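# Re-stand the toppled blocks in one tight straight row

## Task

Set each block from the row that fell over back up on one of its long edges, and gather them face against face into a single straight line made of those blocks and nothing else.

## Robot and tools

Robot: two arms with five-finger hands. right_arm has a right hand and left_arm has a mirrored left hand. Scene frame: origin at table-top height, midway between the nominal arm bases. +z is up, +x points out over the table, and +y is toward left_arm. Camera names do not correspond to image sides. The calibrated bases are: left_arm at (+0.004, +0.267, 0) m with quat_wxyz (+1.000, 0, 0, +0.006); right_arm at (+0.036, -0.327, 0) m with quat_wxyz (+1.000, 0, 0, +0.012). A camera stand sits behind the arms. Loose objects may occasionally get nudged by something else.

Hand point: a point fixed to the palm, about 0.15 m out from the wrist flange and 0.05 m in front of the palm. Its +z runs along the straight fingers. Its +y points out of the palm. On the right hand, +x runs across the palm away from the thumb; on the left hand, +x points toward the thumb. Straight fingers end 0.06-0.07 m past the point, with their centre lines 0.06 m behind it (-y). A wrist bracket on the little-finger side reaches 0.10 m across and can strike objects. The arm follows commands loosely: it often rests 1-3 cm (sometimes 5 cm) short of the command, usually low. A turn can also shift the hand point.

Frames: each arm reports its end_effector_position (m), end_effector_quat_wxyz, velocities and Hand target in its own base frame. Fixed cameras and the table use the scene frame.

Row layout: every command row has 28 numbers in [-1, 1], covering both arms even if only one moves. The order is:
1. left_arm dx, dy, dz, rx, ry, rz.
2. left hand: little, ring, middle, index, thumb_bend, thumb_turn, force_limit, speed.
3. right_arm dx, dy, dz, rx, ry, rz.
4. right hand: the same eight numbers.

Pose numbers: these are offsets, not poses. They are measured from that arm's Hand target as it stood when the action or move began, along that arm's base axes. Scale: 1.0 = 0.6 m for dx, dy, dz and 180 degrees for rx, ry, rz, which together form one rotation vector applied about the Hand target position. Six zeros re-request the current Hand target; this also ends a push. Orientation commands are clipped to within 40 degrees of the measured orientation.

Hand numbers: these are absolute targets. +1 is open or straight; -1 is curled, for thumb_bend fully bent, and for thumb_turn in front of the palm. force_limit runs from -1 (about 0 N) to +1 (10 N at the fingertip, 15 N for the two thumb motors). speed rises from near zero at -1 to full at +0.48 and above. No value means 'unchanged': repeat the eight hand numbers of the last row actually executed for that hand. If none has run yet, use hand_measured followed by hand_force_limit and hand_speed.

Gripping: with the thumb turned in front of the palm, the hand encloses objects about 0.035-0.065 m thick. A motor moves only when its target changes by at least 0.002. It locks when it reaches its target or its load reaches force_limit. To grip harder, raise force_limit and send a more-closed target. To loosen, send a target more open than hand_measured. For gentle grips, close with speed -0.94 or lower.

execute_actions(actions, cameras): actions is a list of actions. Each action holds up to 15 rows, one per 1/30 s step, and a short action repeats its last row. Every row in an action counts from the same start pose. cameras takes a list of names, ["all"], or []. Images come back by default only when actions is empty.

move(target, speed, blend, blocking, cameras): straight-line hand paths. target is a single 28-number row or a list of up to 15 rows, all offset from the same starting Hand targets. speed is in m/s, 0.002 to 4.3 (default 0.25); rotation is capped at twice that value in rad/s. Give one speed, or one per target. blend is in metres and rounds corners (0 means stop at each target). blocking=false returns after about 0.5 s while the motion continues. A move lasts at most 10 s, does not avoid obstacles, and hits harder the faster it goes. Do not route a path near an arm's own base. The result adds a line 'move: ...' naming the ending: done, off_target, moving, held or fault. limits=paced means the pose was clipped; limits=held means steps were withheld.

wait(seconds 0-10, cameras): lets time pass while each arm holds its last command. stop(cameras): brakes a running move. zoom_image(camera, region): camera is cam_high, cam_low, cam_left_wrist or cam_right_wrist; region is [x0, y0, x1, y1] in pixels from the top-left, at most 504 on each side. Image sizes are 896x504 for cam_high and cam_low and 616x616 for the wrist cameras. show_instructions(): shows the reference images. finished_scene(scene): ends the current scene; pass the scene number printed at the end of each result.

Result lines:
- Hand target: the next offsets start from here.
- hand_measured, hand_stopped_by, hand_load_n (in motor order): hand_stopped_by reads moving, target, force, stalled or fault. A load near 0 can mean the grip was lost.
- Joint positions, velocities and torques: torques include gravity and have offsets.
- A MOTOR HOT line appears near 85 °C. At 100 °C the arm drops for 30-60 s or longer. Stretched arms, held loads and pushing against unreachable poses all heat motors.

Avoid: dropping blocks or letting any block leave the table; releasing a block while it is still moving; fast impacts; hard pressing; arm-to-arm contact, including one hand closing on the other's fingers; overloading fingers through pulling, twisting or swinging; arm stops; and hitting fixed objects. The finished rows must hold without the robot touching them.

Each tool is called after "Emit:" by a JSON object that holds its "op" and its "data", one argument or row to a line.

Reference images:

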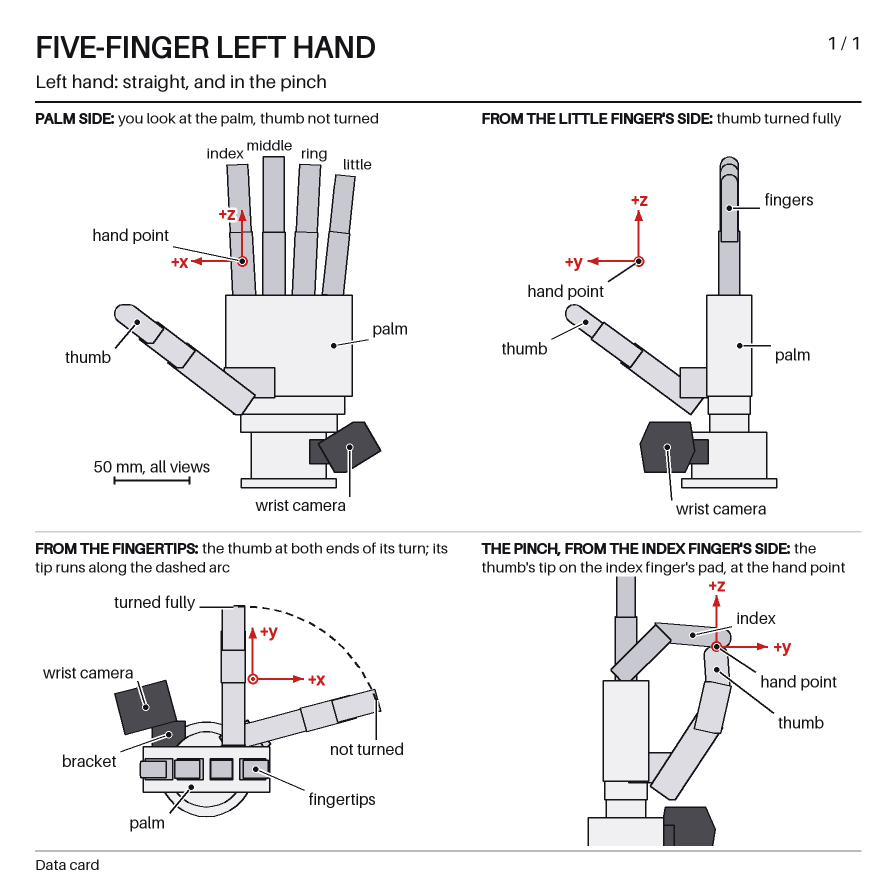

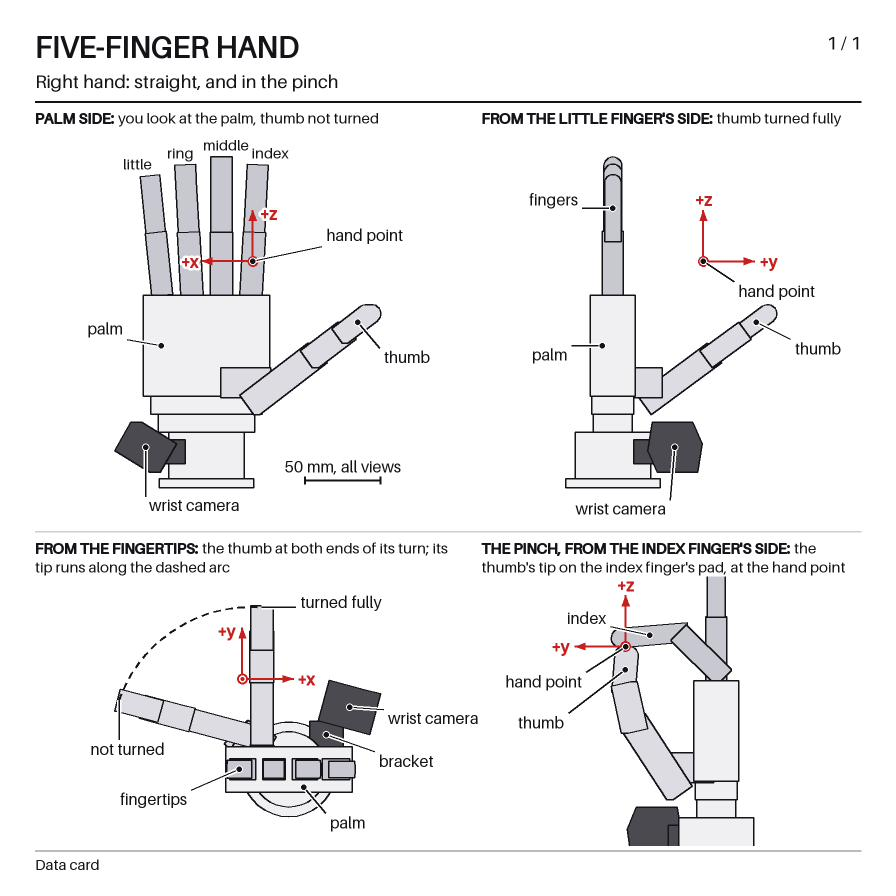

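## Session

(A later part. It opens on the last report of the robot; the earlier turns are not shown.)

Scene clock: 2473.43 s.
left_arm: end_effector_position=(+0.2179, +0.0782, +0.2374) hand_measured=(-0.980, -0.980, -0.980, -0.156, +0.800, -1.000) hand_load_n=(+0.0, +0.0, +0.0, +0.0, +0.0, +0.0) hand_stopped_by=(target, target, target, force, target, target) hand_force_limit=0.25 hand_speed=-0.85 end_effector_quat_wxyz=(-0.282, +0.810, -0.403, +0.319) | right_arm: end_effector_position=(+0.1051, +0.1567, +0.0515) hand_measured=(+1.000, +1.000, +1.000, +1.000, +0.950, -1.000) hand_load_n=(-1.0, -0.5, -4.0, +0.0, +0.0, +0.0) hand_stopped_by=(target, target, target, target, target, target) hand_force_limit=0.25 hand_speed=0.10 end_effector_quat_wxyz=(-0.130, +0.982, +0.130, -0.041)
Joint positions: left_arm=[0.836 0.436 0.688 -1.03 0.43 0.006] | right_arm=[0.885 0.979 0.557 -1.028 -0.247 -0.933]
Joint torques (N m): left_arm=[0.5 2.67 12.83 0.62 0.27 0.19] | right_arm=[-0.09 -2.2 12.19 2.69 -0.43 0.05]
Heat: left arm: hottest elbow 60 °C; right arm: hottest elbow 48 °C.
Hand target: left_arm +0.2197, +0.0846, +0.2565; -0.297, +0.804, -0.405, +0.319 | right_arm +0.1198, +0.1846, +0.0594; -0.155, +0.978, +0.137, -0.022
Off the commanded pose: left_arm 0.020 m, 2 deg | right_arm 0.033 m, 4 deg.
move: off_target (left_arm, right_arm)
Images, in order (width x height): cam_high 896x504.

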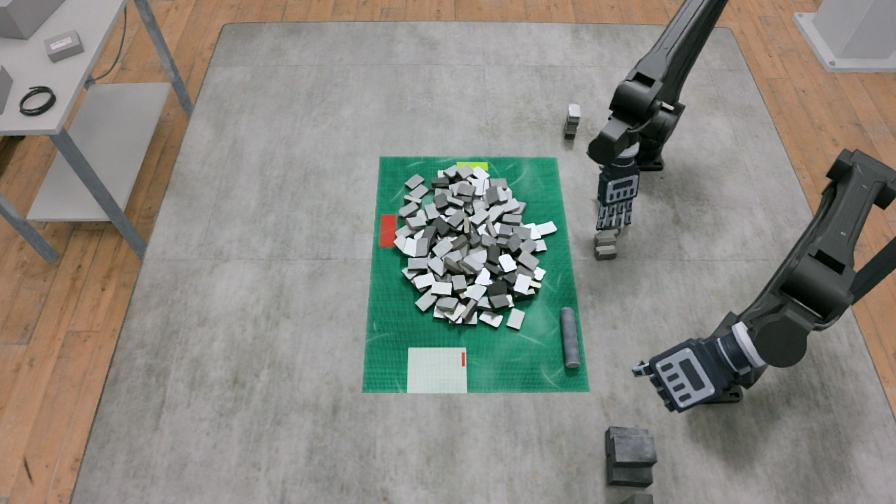

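Emit:
{"op": "move", "data": {
  "target": [
    [0,0,0,0,0,0,-0.98,-0.98,-0.98,-0.3,0.8,-1,0.25,-0.85,-0.013,-0.1,0.003,0,0,0,1,1,1,1,0.95,-1,0.25,0.1],
    [0,0,0,0,0,0,-0.98,-0.98,-0.98,-0.3,0.8,-1,0.25,-0.85,-0.013,-0.1,0.19,0,0,0,1,1,1,1,0.95,-1,0.25,0.1],
    [0,0,0,0,0,0,-0.98,-0.98,-0.98,-0.3,0.8,-1,0.25,-0.85,-0.1,0.05,0.2,0,0,-0.28,1,1,1,1,0.95,-1,0.25,0.1],
    [0,0,0,0,0,0,-0.98,-0.98,-0.98,-0.3,0.8,-1,0.25,-0.85,-0.2,0.192,0.168,0,0,-0.561,1,1,1,1,0.95,-1,0.25,0.1]
  ],
  "speed": [0.06,0.2,0.25,0.25],
  "blend": [0,0.03,0.05,0],
  "cameras": ["cam_high"]
}}

Emit:
{"op": "zoom_image", "data": {
  "camera": "cam_high",
  "region": [565, 185, 665, 265]
}}

Scene clock: 2527.03 s.
left_arm: end_effector_position=(+0.2179, +0.0782, +0.2374) hand_measured=(-0.980, -0.980, -0.980, -0.156, +0.800, -1.000) hand_load_n=(+0.0, +0.0, +0.0, +0.0, +0.0, -0.5) hand_stopped_by=(target, target, target, force, target, target) hand_force_limit=0.25 hand_speed=-0.85 end_effector_quat_wxyz=(-0.282, +0.810, -0.403, +0.319) | right_arm: end_effector_position=(+0.0014, +0.2840, +0.1447) hand_measured=(+1.000, +1.000, +1.000, +1.000, +0.950, -1.000) hand_load_n=(+0.0, +0.0, -0.5, +0.0, +0.0, +0.0) hand_stopped_by=(target, target, target, target, target, target) hand_force_limit=0.25 hand_speed=0.10 end_effector_quat_wxyz=(-0.105, +0.731, -0.665, +0.113)
Joint positions: left_arm=[0.836 0.436 0.688 -1.03 0.43 0.006] | right_arm=[1.565 1.021 0.847 -1.392 0.31 1.47]
Joint torques (N m): left_arm=[0.5 2.67 12.82 0.62 0.27 0.19] | right_arm=[-0.32 -4.48 13.2 0.16 0.41 0.04]
Heat: left arm: hottest elbow 60 °C; right arm: hottest elbow 53 °C.
Hand target: left_arm +0.2197, +0.0846, +0.2565; -0.297, +0.804, -0.405, +0.319 | right_arm -0.0001, +0.2998, +0.1603; -0.116, +0.728, -0.667, +0.106
Off the commanded pose: left_arm 0.020 m, 2 deg | right_arm 0.022 m, 2 deg.
move: off_target (left_arm, right_arm)
Images, in order (width x height): cam_high 896x504.

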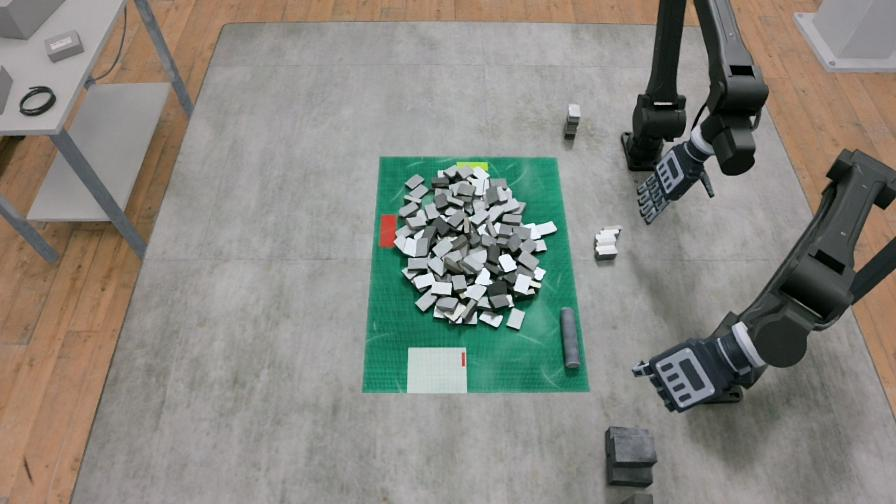

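Scaled by 5.040 from the camera's 896x504 image, which has a finer 1280x720 frame.

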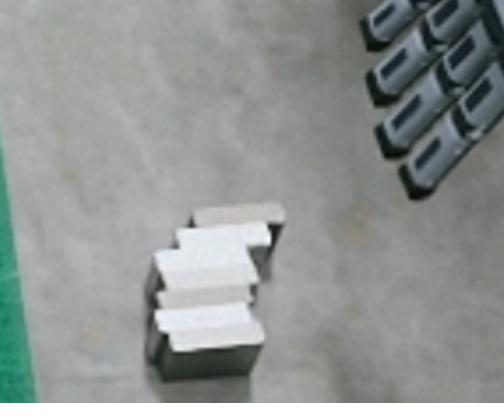

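Emit:
{"op": "move", "data": {
  "target": [0,0,0,0,0,0,-0.98,-0.98,-0.98,-0.3,0.8,-1,0.25,-0.85,0.0,0.03,-0.13,0,0,-0.01,1,1,1,1,0.95,-1,0.25,0.1],
  "speed": 0.15,
  "cameras": ["cam_high"]
}}

Emit:
{"op": "zoom_image", "data": {
  "camera": "cam_high",
  "region": [575, 195, 665, 265]
}}

Scene clock: 2545.13 s.
left_arm: end_effector_position=(+0.2179, +0.0782, +0.2374) hand_measured=(-0.980, -0.980, -0.980, -0.156, +0.800, -1.000) hand_load_n=(+0.0, +0.0, +0.0, -0.5, +0.0, +0.5) hand_stopped_by=(target, target, target, force, target, target) hand_force_limit=0.25 hand_speed=-0.85 end_effector_quat_wxyz=(-0.282, +0.810, -0.403, +0.319) | right_arm: end_effector_position=(+0.0017, +0.3137, +0.0855) hand_measured=(+1.000, +1.000, +1.000, +1.000, +0.950, -1.000) hand_load_n=(+0.0, +0.0, +0.0, +0.0, +0.0, +0.0) hand_stopped_by=(target, target, target, target, target, target) hand_force_limit=0.25 hand_speed=0.10 end_effector_quat_wxyz=(-0.113, +0.719, -0.678, +0.107)
Joint positions: left_arm=[0.836 0.436 0.688 -1.03 0.43 0.006] | right_arm=[1.568 1.143 0.766 -1.175 0.311 1.507]
Joint torques (N m): left_arm=[0.5 2.67 12.83 0.62 0.27 0.19] | right_arm=[-1.03 -6.01 8.69 0.98 0.39 0.13]
Heat: left arm: hottest elbow 60 °C; right arm: hottest elbow 52 °C.
Hand target: left_arm +0.2197, +0.0846, +0.2565; -0.297, +0.804, -0.405, +0.319 | right_arm -0.0001, +0.3178, +0.0822; -0.114, +0.717, -0.679, +0.107
Off the commanded pose: left_arm 0.020 m, 2 deg | right_arm 0.005 m, 0 deg.
move: off_target (left_arm)
Images, in order (width x height): cam_high 896x504.

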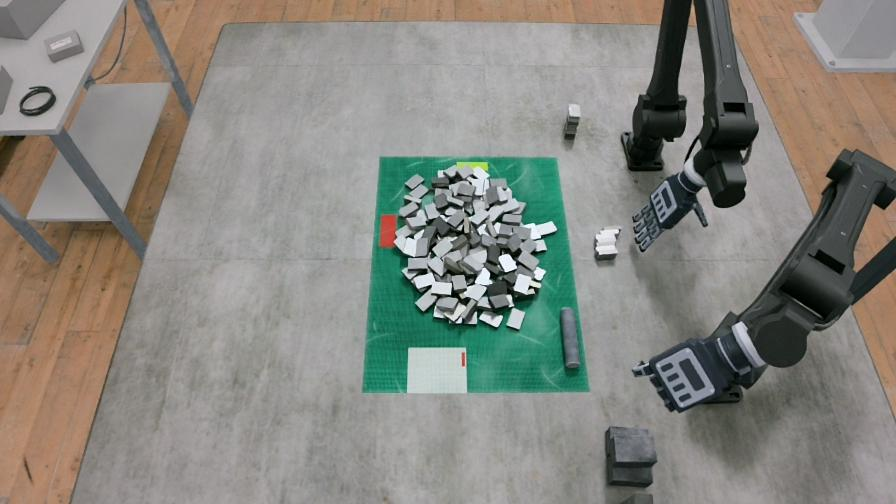

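Scaled by 5.600 from the camera's 896x504 image, which has a finer 1280x720 frame.

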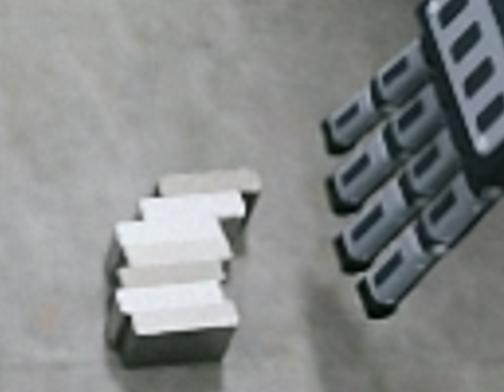

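Emit:
{"op": "move", "data": {
  "target": [
    [0,0,0,0,0,0,-0.98,-0.98,-0.98,-0.3,0.8,-1,0.25,-0.85,0.0,0,-0.056,0,0,0,1,1,1,1,0.95,-1,0.25,0.1],
    [0,0,0,0,0,0,-0.98,-0.98,-0.98,-0.3,0.8,-1,0.25,-0.85,0.035,0.002,-0.056,0,0,0,1,1,1,1,0.95,-1,0.25,0.1]
  ],
  "speed": [0.12,0.06],
  "cameras": ["cam_high"]
}}

Emit:
{"op": "zoom_image", "data": {
  "camera": "cam_high",
  "region": [575, 195, 665, 265]
}}

Scene clock: 2563.43 s.
left_arm: end_effector_position=(+0.2179, +0.0782, +0.2374) hand_measured=(-0.980, -0.980, -0.980, -0.156, +0.800, -1.000) hand_load_n=(+0.5, +0.0, +0.0, +0.0, +0.0, +0.0) hand_stopped_by=(target, target, target, force, target, target) hand_force_limit=0.25 hand_speed=-0.85 end_effector_quat_wxyz=(-0.282, +0.810, -0.403, +0.319) | right_arm: end_effector_position=(+0.0184, +0.3181, +0.0536) hand_measured=(+1.000, +1.000, +1.000, +1.000, +0.950, -1.000) hand_load_n=(+0.0, +0.0, +0.0, +0.0, +0.0, +0.0) hand_stopped_by=(target, target, target, target, target, target) hand_force_limit=0.25 hand_speed=0.10 end_effector_quat_wxyz=(-0.117, +0.716, -0.681, +0.104)
Joint positions: left_arm=[0.836 0.436 0.688 -1.03 0.43 0.006] | right_arm=[1.512 1.189 0.707 -1.043 0.312 1.455]
Joint velocities: left_arm=[within noise] | right_arm=[-0.015 -0.005 0.046 -0.002 -0.007 -0.037]
Joint torques (N m): left_arm=[0.5 2.67 12.83 0.62 0.27 0.19] | right_arm=[-2.2 -6.48 8.08 1.07 0.24 -0.17]
Heat: left arm: hottest elbow 61 °C; right arm: hottest elbow 49 °C.
Hand target: left_arm +0.2197, +0.0846, +0.2565; -0.297, +0.804, -0.405, +0.319 | right_arm +0.0208, +0.3192, +0.0488; -0.114, +0.717, -0.679, +0.107
Off the commanded pose: left_arm 0.020 m, 2 deg | right_arm 0.006 m, 1 deg.
move: off_target (left_arm)
Images, in order (width x height): cam_high 896x504.

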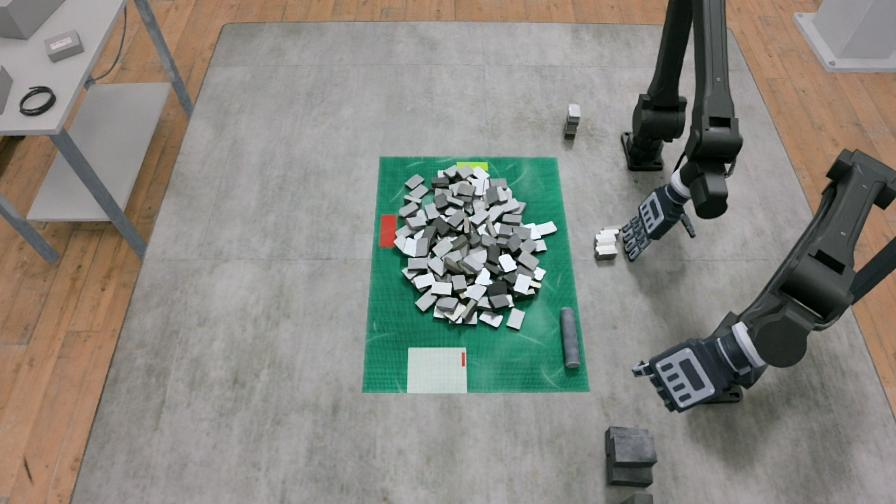

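Scaled by 5.600 from the camera's 896x504 image, which has a finer 1280x720 frame.

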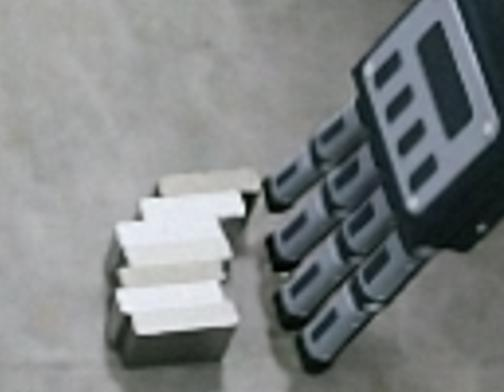

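Emit:
{"op": "move", "data": {
  "target": [0,0,0,0,0,0,-0.98,-0.98,-0.98,-0.3,0.8,-1,0.25,-0.85,0.045,-0.003,0.002,0,0,0,1,1,1,1,0.95,-1,0.25,0.1],
  "speed": 0.06,
  "cameras": ["cam_high"]
}}

Emit:
{"op": "zoom_image", "data": {
  "camera": "cam_high",
  "region": [575, 195, 665, 265]
}}

Scene clock: 2570.93 s.
left_arm: end_effector_position=(+0.2179, +0.0782, +0.2374) hand_measured=(-0.980, -0.980, -0.980, -0.156, +0.800, -1.000) hand_load_n=(+0.0, +0.0, +0.0, +0.0, +0.0, +0.0) hand_stopped_by=(target, target, target, force, target, target) hand_force_limit=0.25 hand_speed=-0.85 end_effector_quat_wxyz=(-0.282, +0.810, -0.403, +0.319) | right_arm: end_effector_position=(+0.0430, +0.3158, +0.0535) hand_measured=(+1.000, +1.000, +1.000, +1.000, +0.950, -1.000) hand_load_n=(-1.0, -0.5, -0.5, +0.0, +0.0, +0.0) hand_stopped_by=(target, target, target, target, target, target) hand_force_limit=0.25 hand_speed=0.10 end_effector_quat_wxyz=(-0.114, +0.717, -0.679, +0.105)
Joint positions: left_arm=[0.836 0.436 0.688 -1.03 0.43 0.006] | right_arm=[1.424 1.189 0.707 -1.021 0.304 1.359]
Joint torques (N m): left_arm=[0.5 2.67 12.83 0.62 0.27 0.19] | right_arm=[-1.79 -6.48 8.46 1.2 0.37 -0.17]
Heat: left arm: hottest elbow 61 °C; right arm: hottest elbow 49 °C.
Hand target: left_arm +0.2197, +0.0846, +0.2565; -0.297, +0.804, -0.405, +0.319 | right_arm +0.0480, +0.3174, +0.0500; -0.114, +0.717, -0.679, +0.107
Off the commanded pose: left_arm 0.020 m, 2 deg | right_arm 0.006 m, 0 deg.
move: off_target (left_arm)
Images, in order (width x height): cam_high 896x504.

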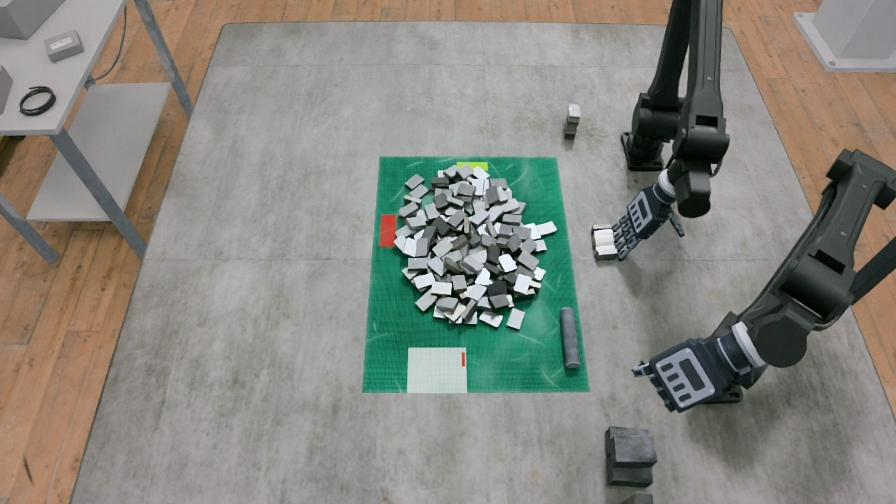

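Scaled by 5.600 from the camera's 896x504 image, which has a finer 1280x720 frame.

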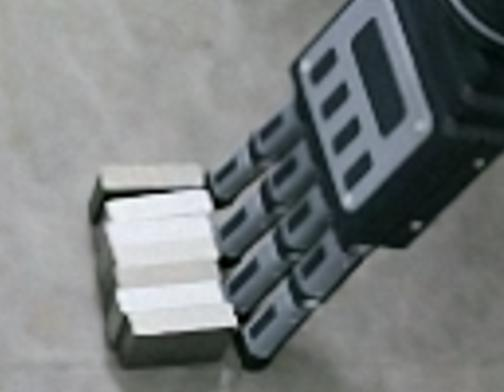

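Emit:
{"op": "move", "data": {
  "target": [
    [0,0,0,0,0,0,-0.98,-0.98,-0.98,-0.3,0.8,-1,0.25,-0.85,-0.05,0,0.004,0,0,0,1,1,1,1,0.95,-1,0.25,0.1],
    [0,0,0,0,0,0,-0.98,-0.98,-0.98,-0.3,0.8,-1,0.25,-0.85,-0.05,-0.02,0.21,0,0,0,1,1,1,1,0.95,-1,0.25,0.1],
    [0,0,0,0,0,0,-0.98,-0.98,-0.98,-0.3,0.8,-1,0.25,-0.85,0.05,-0.25,0.23,0,0,0.25,1,1,1,1,0.95,-1,0.25,0.1],
    [0,0,0,0,0,0,-0.98,-0.98,-0.98,-0.3,0.8,-1,0.25,-0.85,0.1295,-0.3207,0.08,0,0,0.502,1,1,1,1,0.95,-1,0.25,0.1]
  ],
  "speed": [0.06,0.2,0.25,0.2],
  "blend": [0,0.03,0.05,0],
  "cameras": ["cam_high"]
}}

Emit:
{"op": "zoom_image", "data": {
  "camera": "cam_high",
  "region": [565, 175, 665, 265]
}}

Scene clock: 2592.63 s.
left_arm: end_effector_position=(+0.2179, +0.0782, +0.2374) hand_measured=(-0.980, -0.980, -0.980, -0.156, +0.800, -1.000) hand_load_n=(+0.0, +0.0, +0.0, +0.0, +0.0, +0.0) hand_stopped_by=(target, target, target, force, target, target) hand_force_limit=0.25 hand_speed=-0.85 end_effector_quat_wxyz=(-0.282, +0.810, -0.403, +0.319) | right_arm: end_effector_position=(+0.1219, +0.1239, +0.1003) hand_measured=(+1.000, +1.000, +1.000, +1.000, +0.950, -1.000) hand_load_n=(+0.0, +0.0, +0.0, +0.0, +0.0, +0.0) hand_stopped_by=(target, target, target, target, target, target) hand_force_limit=0.25 hand_speed=0.10 end_effector_quat_wxyz=(-0.156, +0.987, +0.029, -0.005)
Joint positions: left_arm=[0.836 0.436 0.688 -1.03 0.43 0.006] | right_arm=[0.68 0.804 0.609 -1.19 -0.254 -0.925]
Joint torques (N m): left_arm=[0.5 2.67 12.82 0.61 0.27 0.19] | right_arm=[-2.08 -1.26 9.42 1.39 -0.26 -0.18]
Heat: left arm: hottest elbow 61 °C; right arm: hottest elbow 47 °C.
Hand target: left_arm +0.2197, +0.0846, +0.2565; -0.297, +0.804, -0.405, +0.319 | right_arm +0.1257, +0.1249, +0.0980; -0.157, +0.987, +0.030, -0.005
Off the commanded pose: left_arm 0.020 m, 2 deg | right_arm 0.005 m, 0 deg.
move: off_target (left_arm)
Images, in order (width x height): cam_high 896x504.

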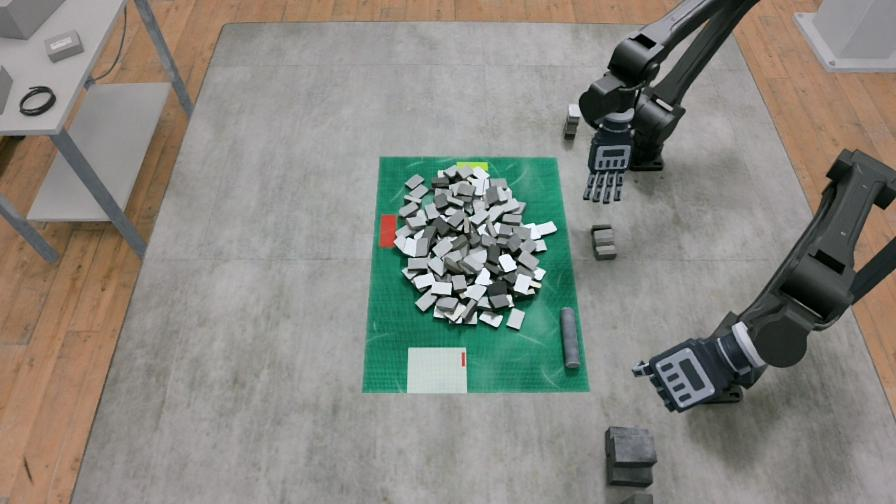

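Scaled by 5.040 from the camera's 896x504 image, which has a finer 1280x720 frame.

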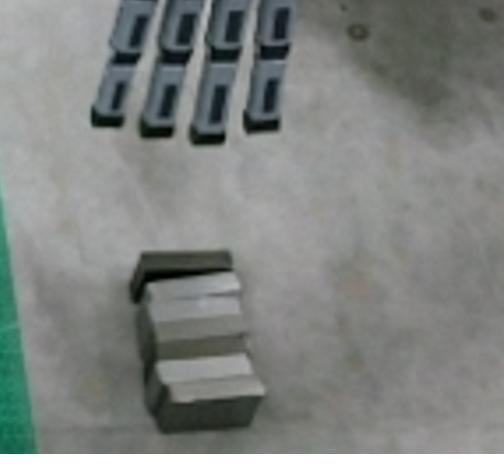

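Emit:
{"op": "move", "data": {
  "target": [
    [0,0,0,0,0,0,-0.98,-0.98,-0.98,-0.3,0.8,-1,0.25,-0.85,0.0,0,-0.08,0,0,0,1,1,1,1,0.95,-1,0.25,0.1],
    [0,0,0,0,0,0,-0.98,-0.98,-0.98,-0.3,0.8,-1,0.25,-0.85,0,0.085,-0.078,0,0,0,1,1,1,1,0.95,-1,0.25,0.1]
  ],
  "speed": [0.12,0.06],
  "cameras": ["cam_high"]
}}

Emit:
{"op": "zoom_image", "data": {
  "camera": "cam_high",
  "region": [565, 185, 645, 265]
}}

Scene clock: 2604.93 s.
left_arm: end_effector_position=(+0.2179, +0.0782, +0.2374) hand_measured=(-0.980, -0.980, -0.980, -0.156, +0.800, -1.000) hand_load_n=(+0.0, +0.0, +0.0, +0.5, +0.0, +0.0) hand_stopped_by=(target, target, target, force, target, target) hand_force_limit=0.25 hand_speed=-0.85 end_effector_quat_wxyz=(-0.282, +0.810, -0.403, +0.319) | right_arm: end_effector_position=(+0.1178, +0.1617, +0.0483) hand_measured=(+1.000, +1.000, +1.000, +1.000, +0.950, -1.000) hand_load_n=(+0.0, +0.0, -3.5, +0.0, +0.0, +0.0) hand_stopped_by=(target, target, target, target, target, target) hand_force_limit=0.25 hand_speed=0.10 end_effector_quat_wxyz=(-0.148, +0.988, +0.030, -0.011)
Joint positions: left_arm=[0.836 0.436 0.688 -1.03 0.43 0.006] | right_arm=[0.829 0.959 0.539 -0.95 -0.222 -0.781]
Joint torques (N m): left_arm=[0.5 2.67 12.83 0.62 0.27 0.19] | right_arm=[-0.26 -2.32 10.91 1.98 -0.12 0.06]
Heat: left arm: hottest elbow 61 °C; right arm: hottest elbow 47 °C.
Hand target: left_arm +0.2197, +0.0846, +0.2565; -0.297, +0.804, -0.405, +0.319 | right_arm +0.1256, +0.1759, +0.0511; -0.157, +0.987, +0.030, -0.005
Off the commanded pose: left_arm 0.020 m, 2 deg | right_arm 0.017 m, 1 deg.
move: off_target (left_arm, right_arm)
Images, in order (width x height): cam_high 896x504.

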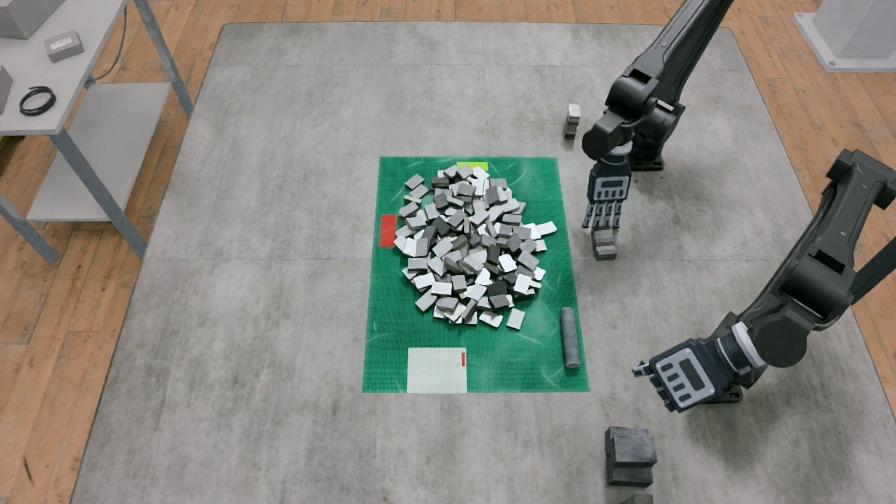

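Scaled by 6.300 from the camera's 896x504 image, which has a finer 1280x720 frame.

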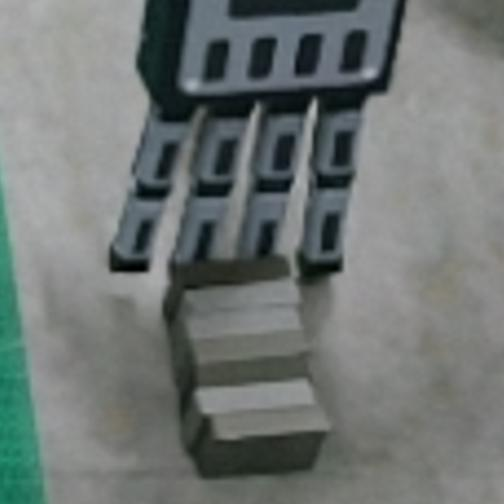

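Emit:
{"op": "move", "data": {
  "target": [
    [0,0,0,0,0,0,-0.98,-0.98,-0.98,-0.3,0.8,-1,0.25,-0.85,0.0,-0.015,0.005,0,0,0,1,1,1,1,0.95,-1,0.25,0.1],
    [0,0,0,0,0,0,-0.98,-0.98,-0.98,-0.3,0.8,-1,0.25,-0.85,0.004,0.03,0.005,0,0,0,1,1,1,1,0.95,-1,0.25,0.1]
  ],
  "speed": 0.06,
  "cameras": ["cam_high"]
}}

Emit:
{"op": "zoom_image", "data": {
  "camera": "cam_high",
  "region": [565, 185, 645, 265]
}}

Scene clock: 2612.93 s.
left_arm: end_effector_position=(+0.2179, +0.0782, +0.2374) hand_measured=(-0.980, -0.980, -0.980, -0.156, +0.800, -1.000) hand_load_n=(+0.0, +0.0, +0.0, +0.0, +0.0, +0.0) hand_stopped_by=(target, target, target, force, target, target) hand_force_limit=0.25 hand_speed=-0.85 end_effector_quat_wxyz=(-0.282, +0.810, -0.403, +0.319) | right_arm: end_effector_position=(+0.1173, +0.1650, +0.0508) hand_measured=(+1.000, +1.000, +0.998, +1.000, +0.950, -1.000) hand_load_n=(+0.0, +0.0, -14.5, +0.0, +0.0, +0.0) hand_stopped_by=(target, target, target, target, target, target) hand_force_limit=0.25 hand_speed=0.10 end_effector_quat_wxyz=(-0.133, +0.991, +0.026, -0.013)
Joint positions: left_arm=[0.836 0.436 0.688 -1.03 0.43 0.006] | right_arm=[0.856 0.984 0.56 -0.964 -0.198 -0.748]
Joint torques (N m): left_arm=[0.5 2.67 12.85 0.61 0.27 0.19] | right_arm=[0.15 -0.97 12.11 2.76 -0.78 0.23]
Heat: left arm: hottest elbow 61 °C; right arm: hottest elbow 47 °C.
Hand target: left_arm +0.2197, +0.0846, +0.2565; -0.297, +0.804, -0.405, +0.319 | right_arm +0.1279, +0.1938, +0.0541; -0.157, +0.987, +0.030, -0.005
Off the commanded pose: left_arm 0.020 m, 2 deg | right_arm 0.031 m, 3 deg.
move: off_target (left_arm, right_arm)
Images, in order (width x height): cam_high 896x504.

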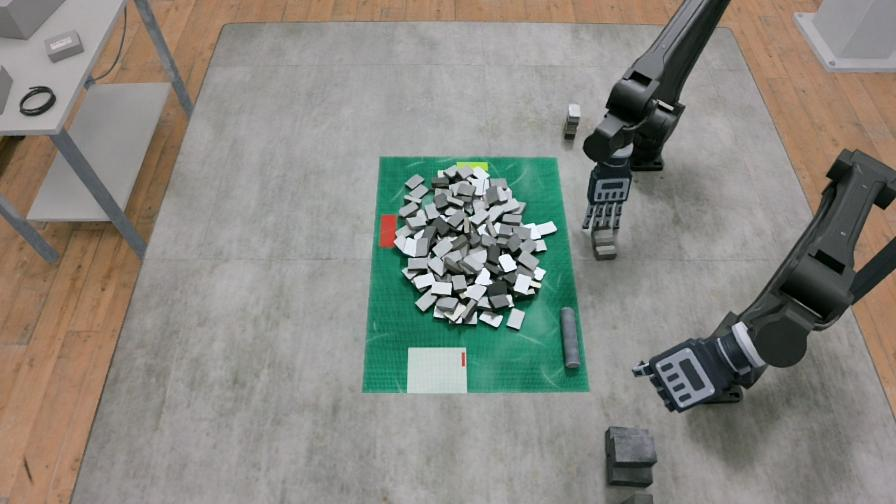

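Scaled by 6.300 from the camera's 896x504 image, which has a finer 1280x720 frame.

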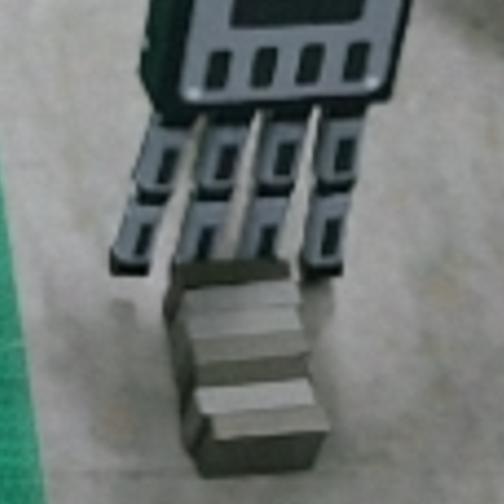

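Emit:
{"op": "move", "data": {
  "target": [
    [0,0,0,0,0,0,-0.98,-0.98,-0.98,-0.3,0.8,-1,0.25,-0.85,-0.008,-0.06,0.0,0,0,0,1,1,1,1,0.95,-1,0.25,0.1],
    [0,0,0,0,0,0,-0.98,-0.98,-0.98,-0.3,0.8,-1,0.25,-0.85,-0.008,-0.06,0.009,0,0,0,1,1,1,1,0.95,-1,0.25,0.1],
    [0,0,0,0,0,0,-0.98,-0.98,-0.98,-0.3,0.8,-1,0.25,-0.85,-0.004,-0.025,0.009,0,0,0,1,1,1,1,0.95,-1,0.25,0.1]
  ],
  "speed": [0.06,0.06,0.04],
  "cameras": ["cam_high"]
}}

Emit:
{"op": "zoom_image", "data": {
  "camera": "cam_high",
  "region": [565, 185, 645, 265]
}}

Scene clock: 2623.67 s.
left_arm: end_effector_position=(+0.2179, +0.0782, +0.2374) hand_measured=(-0.980, -0.980, -0.980, -0.156, +0.800, -1.000) hand_load_n=(+0.0, +0.0, +0.5, +0.0, +0.0, +0.0) hand_stopped_by=(target, target, target, force, target, target) hand_force_limit=0.25 hand_speed=-0.85 end_effector_quat_wxyz=(-0.282, +0.810, -0.403, +0.319) | right_arm: end_effector_position=(+0.1139, +0.1630, +0.0494) hand_measured=(+1.000, +1.000, +1.000, +1.000, +0.950, -1.000) hand_load_n=(-0.5, +0.0, -0.5, +0.0, +0.0, +0.0) hand_stopped_by=(target, target, target, target, target, target) hand_force_limit=0.25 hand_speed=0.10 end_effector_quat_wxyz=(-0.145, +0.989, +0.030, -0.018)
Joint positions: left_arm=[0.836 0.436 0.688 -1.03 0.43 0.006] | right_arm=[0.841 0.965 0.544 -0.961 -0.226 -0.77]
Joint torques (N m): left_arm=[0.5 2.67 12.83 0.61 0.27 0.19] | right_arm=[-0.97 -2.61 12.08 1.36 0.03 0.01]
Heat: left arm: hottest elbow 61 °C; right arm: hottest elbow 47 °C.
Hand target: left_arm +0.2197, +0.0846, +0.2565; -0.297, +0.804, -0.405, +0.319 | right_arm +0.1256, +0.1789, +0.0595; -0.157, +0.987, +0.031, -0.005
Off the commanded pose: left_arm 0.020 m, 2 deg | right_arm 0.022 m, 2 deg.
move: off_target (left_arm, right_arm)
Images, in order (width x height): cam_high 896x504.

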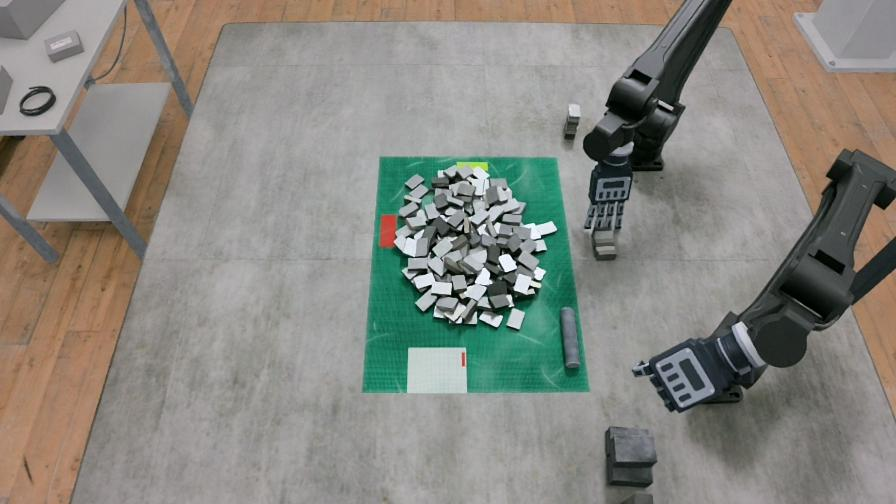

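Scaled by 6.300 from the camera's 896x504 image, which has a finer 1280x720 frame.

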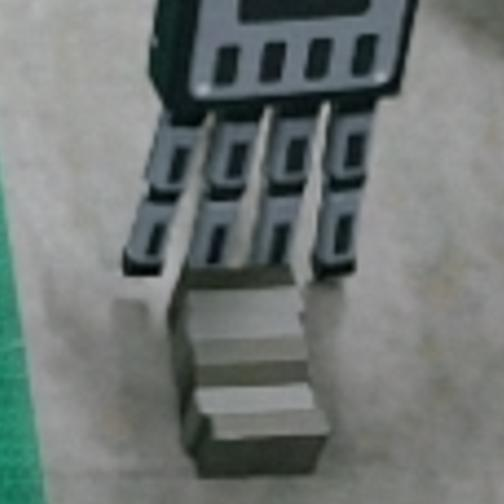

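Emit:
{"op": "move", "data": {
  "target": [0,0,0,0,0,0,-0.98,-0.98,-0.98,-0.3,0.8,-1,0.25,-0.85,0.004,0.018,0.003,0,0,0,1,1,1,1,0.95,-1,0.25,0.1],
  "speed": 0.05,
  "cameras": ["cam_high"]
}}

Emit:
{"op": "zoom_image", "data": {
  "camera": "cam_high",
  "region": [565, 185, 645, 265]
}}

Scene clock: 2629.73 s.
left_arm: end_effector_position=(+0.2179, +0.0782, +0.2374) hand_measured=(-0.980, -0.980, -0.980, -0.156, +0.800, -1.000) hand_load_n=(+0.5, +0.0, +0.0, +0.0, +0.0, -0.5) hand_stopped_by=(target, target, target, force, target, target) hand_force_limit=0.25 hand_speed=-0.85 end_effector_quat_wxyz=(-0.282, +0.810, -0.403, +0.319) | right_arm: end_effector_position=(+0.1141, +0.1668, +0.0503) hand_measured=(+1.000, +1.000, +1.000, +1.000, +0.950, -1.000) hand_load_n=(+0.0, +0.0, -6.5, +0.0, +0.0, +0.0) hand_stopped_by=(target, target, target, target, target, target) hand_force_limit=0.25 hand_speed=0.10 end_effector_quat_wxyz=(-0.139, +0.990, +0.029, -0.019)
Joint positions: left_arm=[0.836 0.436 0.688 -1.03 0.43 0.006] | right_arm=[0.858 0.982 0.556 -0.961 -0.215 -0.752]
Joint torques (N m): left_arm=[0.5 2.67 12.83 0.62 0.27 0.19] | right_arm=[-0.62 -3.08 12.94 1.72 -0.23 0.1]
Heat: left arm: hottest elbow 61 °C; right arm: hottest elbow 48 °C.
Hand target: left_arm +0.2197, +0.0846, +0.2565; -0.297, +0.804, -0.405, +0.319 | right_arm +0.1280, +0.1897, +0.0614; -0.157, +0.987, +0.030, -0.005
Off the commanded pose: left_arm 0.020 m, 2 deg | right_arm 0.029 m, 3 deg.
move: off_target (left_arm, right_arm)
Images, in order (width x height): cam_high 896x504.

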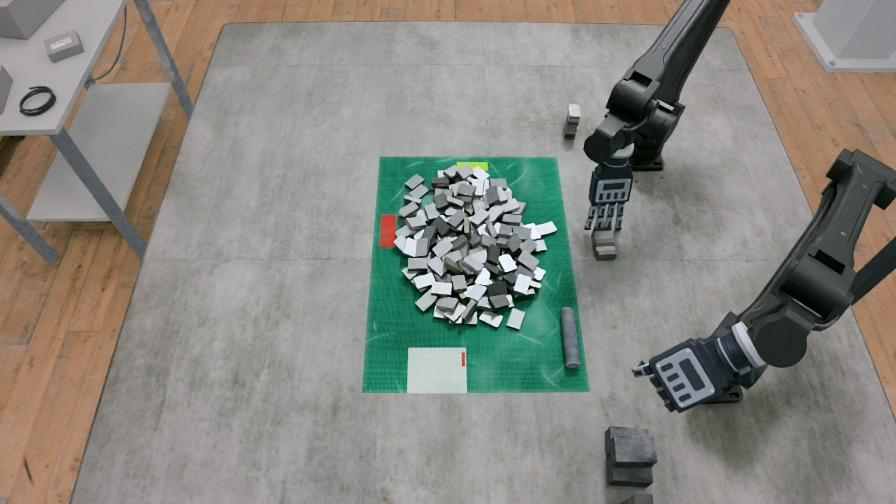

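Scaled by 6.300 from the camera's 896x504 image, which has a finer 1280x720 frame.

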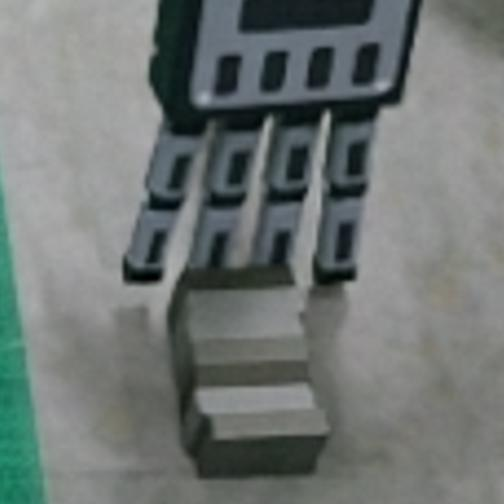

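Emit:
{"op": "move", "data": {
  "target": [
    [0,0,0,0,0,0,-0.98,-0.98,-0.98,-0.3,0.8,-1,0.25,-0.85,-0.015,-0.12,0.003,0,0,0,1,1,1,1,0.95,-1,0.25,0.1],
    [0,0,0,0,0,0,-0.98,-0.98,-0.98,-0.3,0.8,-1,0.25,-0.85,-0.015,-0.15,0.12,0,0,0,1,1,1,1,0.95,-1,0.25,0.1]
  ],
  "speed": [0.06,0.2],
  "cameras": ["cam_high", "cam_low"]
}}

Emit:
{"op": "zoom_image", "data": {
  "camera": "cam_high",
  "region": [580, 205, 640, 265]
}}

Scene clock: 2637.23 s.
left_arm: end_effector_position=(+0.2179, +0.0782, +0.2374) hand_measured=(-0.980, -0.980, -0.980, -0.156, +0.800, -1.000) hand_load_n=(+0.0, +0.0, +0.0, +0.0, +0.0, +0.0) hand_stopped_by=(target, target, target, force, target, target) hand_force_limit=0.25 hand_speed=-0.85 end_effector_quat_wxyz=(-0.282, +0.810, -0.403, +0.319) | right_arm: end_effector_position=(+0.1065, +0.0931, +0.1140) hand_measured=(+1.000, +1.000, +1.000, +1.000, +0.950, -1.000) hand_load_n=(+0.0, +0.0, +0.0, +0.0, -0.5, +0.0) hand_stopped_by=(target, target, target, target, target, target) hand_force_limit=0.25 hand_speed=0.10 end_effector_quat_wxyz=(-0.142, +0.989, +0.025, -0.026)
Joint positions: left_arm=[0.836 0.436 0.688 -1.03 0.43 0.006] | right_arm=[0.594 0.743 0.618 -1.334 -0.268 -1.013]
Joint torques (N m): left_arm=[0.5 2.67 12.83 0.62 0.27 0.19] | right_arm=[-2.14 -3.02 13.63 0.24 -0.23 -0.18]
Heat: left arm: hottest elbow 61 °C; right arm: hottest elbow 49 °C.
Hand target: left_arm +0.2197, +0.0846, +0.2565; -0.297, +0.804, -0.405, +0.319 | right_arm +0.1190, +0.0997, +0.1333; -0.157, +0.987, +0.030, -0.005
Off the commanded pose: left_arm 0.020 m, 2 deg | right_arm 0.024 m, 3 deg.
move: off_target (left_arm, right_arm)
Images, in order (width x height): cam_high 896x504, cam_low 896x504.

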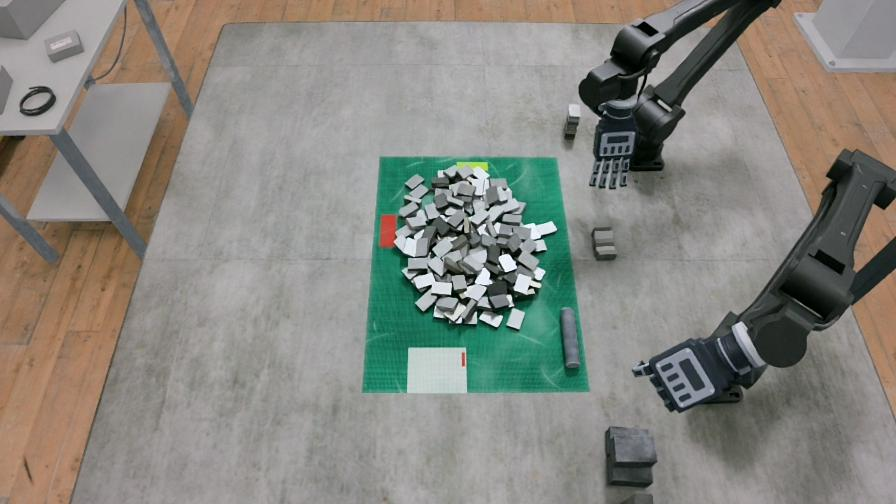

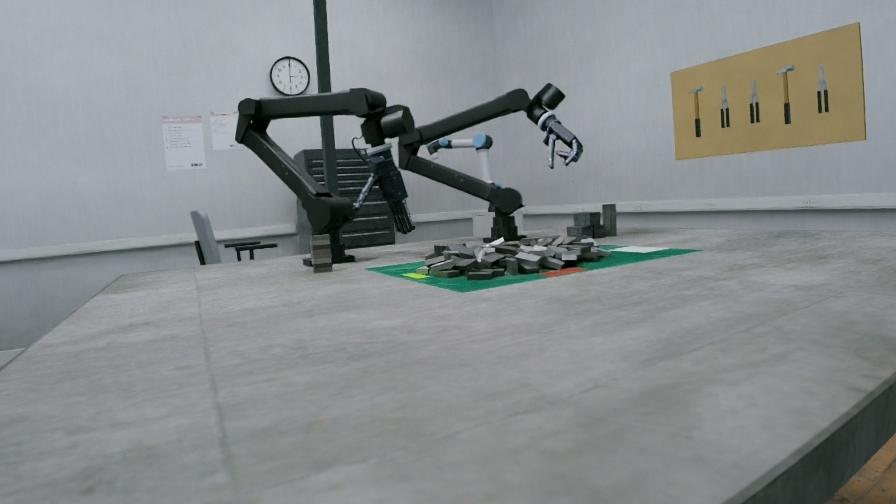

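Scaled by 8.400 from the camera's 896x504 image, which has a finer 1280x720 frame.

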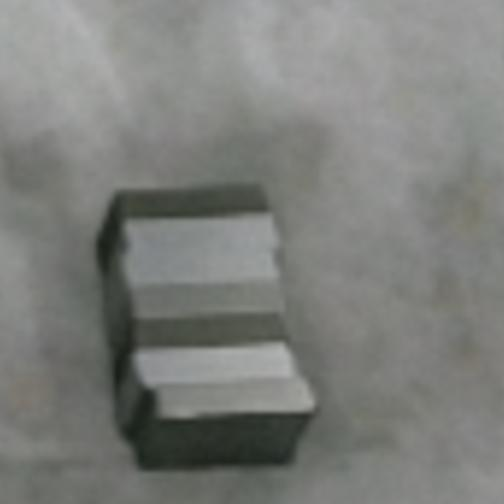

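Emit:
{"op": "move", "data": {
  "target": [
    [0,0,0,0,0,0,-0.98,-0.98,-0.98,-0.3,0.8,-1,0.25,-0.85,-0.098,0.134,0.0945,0,0,-0.25,1,1,1,1,0.95,-1,0.25,0.1],
    [0,0,0,0,0,0,-0.98,-0.98,-0.98,-0.3,0.8,-1,0.25,-0.85,-0.198,0.357,0.03,0,0,-0.502,1,1,1,1,0.95,-1,0.25,0.1],
    [0,0,0,0,0,0,-0.98,-0.98,-0.98,-0.3,0.8,-1,0.25,-0.85,-0.195,0.357,-0.136,0,0,-0.502,1,1,1,1,0.95,-1,0.25,0.1]
  ],
  "speed": [0.25,0.25,0.15],
  "blend": [0.04,0.02,0],
  "cameras": ["cam_high"]
}}

Emit:
{"op": "zoom_image", "data": {
  "camera": "cam_high",
  "region": [580, 200, 660, 270]
}}

Scene clock: 2674.77 s.
left_arm: end_effector_position=(+0.2179, +0.0782, +0.2374) hand_measured=(-0.980, -0.980, -0.980, -0.156, +0.800, -1.000) hand_load_n=(+0.0, +0.0, +0.0, +0.0, +0.0, +0.0) hand_stopped_by=(target, target, target, force, target, target) hand_force_limit=0.25 hand_speed=-0.85 end_effector_quat_wxyz=(-0.282, +0.810, -0.403, +0.319) | right_arm: end_effector_position=(+0.0032, +0.3108, +0.0557) hand_measured=(+1.000, +1.000, +1.000, +1.000, +0.950, -1.000) hand_load_n=(+0.0, +0.0, +0.0, +0.0, +0.0, +0.0) hand_stopped_by=(target, target, target, target, target, target) hand_force_limit=0.25 hand_speed=0.10 end_effector_quat_wxyz=(-0.114, +0.719, -0.678, +0.106)
Joint positions: left_arm=[0.836 0.436 0.688 -1.03 0.43 0.006] | right_arm=[1.563 1.171 0.701 -1.077 0.311 1.5]
Joint torques (N m): left_arm=[0.5 2.67 12.82 0.62 0.27 0.19] | right_arm=[-0.85 -6.36 8.27 1.05 0.35 0.02]
Heat: left arm: hottest elbow 61 °C; right arm: hottest elbow 55 °C.
Hand target: left_arm +0.2197, +0.0846, +0.2565; -0.297, +0.804, -0.405, +0.319 | right_arm +0.0021, +0.3140, +0.0518; -0.114, +0.717, -0.679, +0.107
Off the commanded pose: left_arm 0.020 m, 2 deg | right_arm 0.005 m, 0 deg.
move: off_target (left_arm)
Images, in order (width x height): cam_high 896x504.

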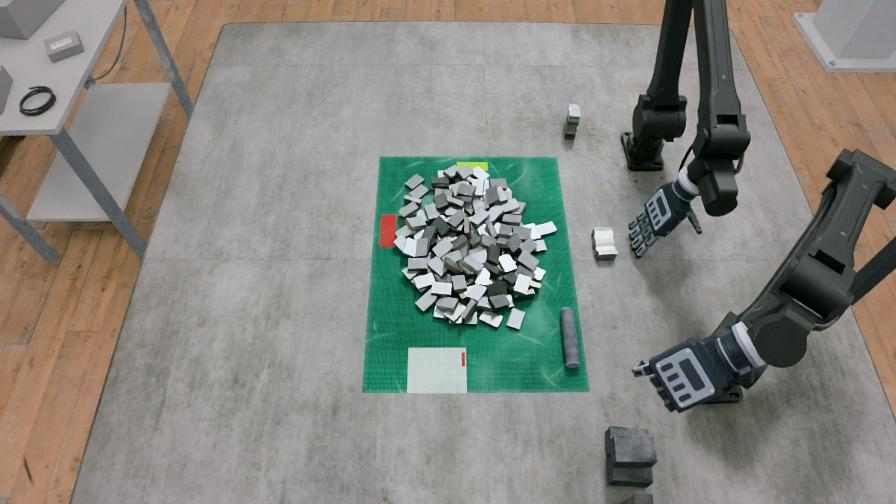

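Scaled by 6.300 from the camera's 896x504 image, which has a finer 1280x720 frame.

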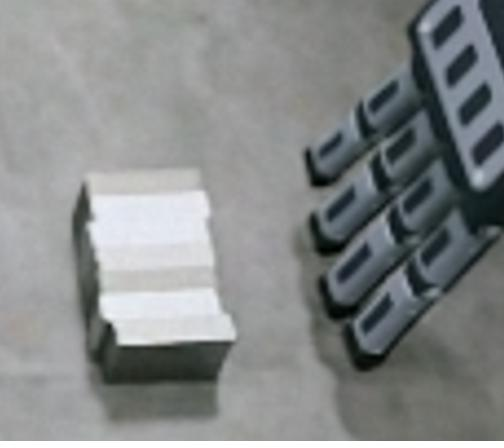

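Emit:
{"op": "move", "data": {
  "target": [
    [0,0,0,0,0,0,-0.98,-0.98,-0.98,-0.3,0.8,-1,0.25,-0.85,0.05,0.0,-0.003,0,0,0,1,1,1,1,0.95,-1,0.25,0.1],
    [0,0,0,0,0,0,-0.98,-0.98,-0.98,-0.3,0.8,-1,0.25,-0.85,0.083,0.001,-0.003,0,0,0,1,1,1,1,0.95,-1,0.25,0.1]
  ],
  "speed": [0.1,0.05],
  "blend": [0.01,0],
  "cameras": ["cam_high"]
}}

Emit:
{"op": "zoom_image", "data": {
  "camera": "cam_high",
  "region": [580, 200, 660, 270]
}}

Scene clock: 2682.60 s.
left_arm: end_effector_position=(+0.2179, +0.0782, +0.2374) hand_measured=(-0.980, -0.980, -0.980, -0.156, +0.800, -1.000) hand_load_n=(+0.0, +0.0, +0.0, +0.0, +0.0, +0.0) hand_stopped_by=(target, target, target, force, target, target) hand_force_limit=0.25 hand_speed=-0.85 end_effector_quat_wxyz=(-0.282, +0.810, -0.403, +0.319) | right_arm: end_effector_position=(+0.0457, +0.3134, +0.0555) hand_measured=(+1.000, +1.000, +1.000, +1.000, +0.950, -1.000) hand_load_n=(+0.0, -1.0, -1.0, +0.0, +0.0, +0.0) hand_stopped_by=(target, target, target, target, target, target) hand_force_limit=0.25 hand_speed=0.10 end_effector_quat_wxyz=(-0.116, +0.718, -0.679, +0.102)
Joint positions: left_arm=[0.836 0.436 0.688 -1.03 0.43 0.006] | right_arm=[1.411 1.174 0.701 -1.019 0.3 1.342]
Joint torques (N m): left_arm=[0.44 2.67 12.83 0.61 0.27 0.19] | right_arm=[-2.2 -4.78 8.2 1.2 0.48 -0.23]
Heat: left arm: hottest elbow 61 °C; right arm: hottest elbow 53 °C.
Hand target: left_arm +0.2197, +0.0846, +0.2565; -0.297, +0.804, -0.405, +0.319 | right_arm +0.0518, +0.3146, +0.0500; -0.114, +0.717, -0.679, +0.107
Off the commanded pose: left_arm 0.020 m, 2 deg | right_arm 0.008 m, 1 deg.
move: off_target (left_arm); blend cut to 0.0099 m at target 1
Images, in order (width x height): cam_high 896x504.

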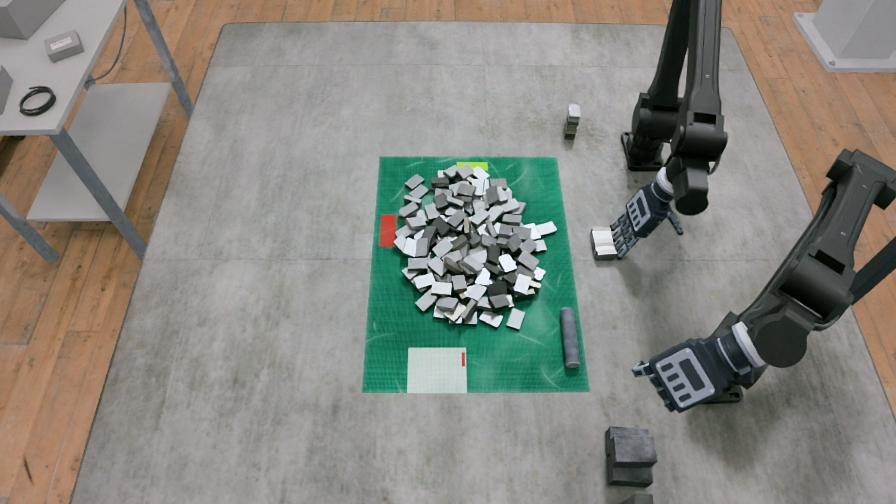

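Scaled by 6.300 from the camera's 896x504 image, which has a finer 1280x720 frame.

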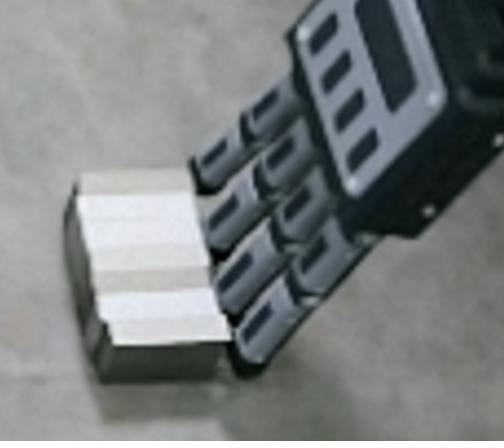

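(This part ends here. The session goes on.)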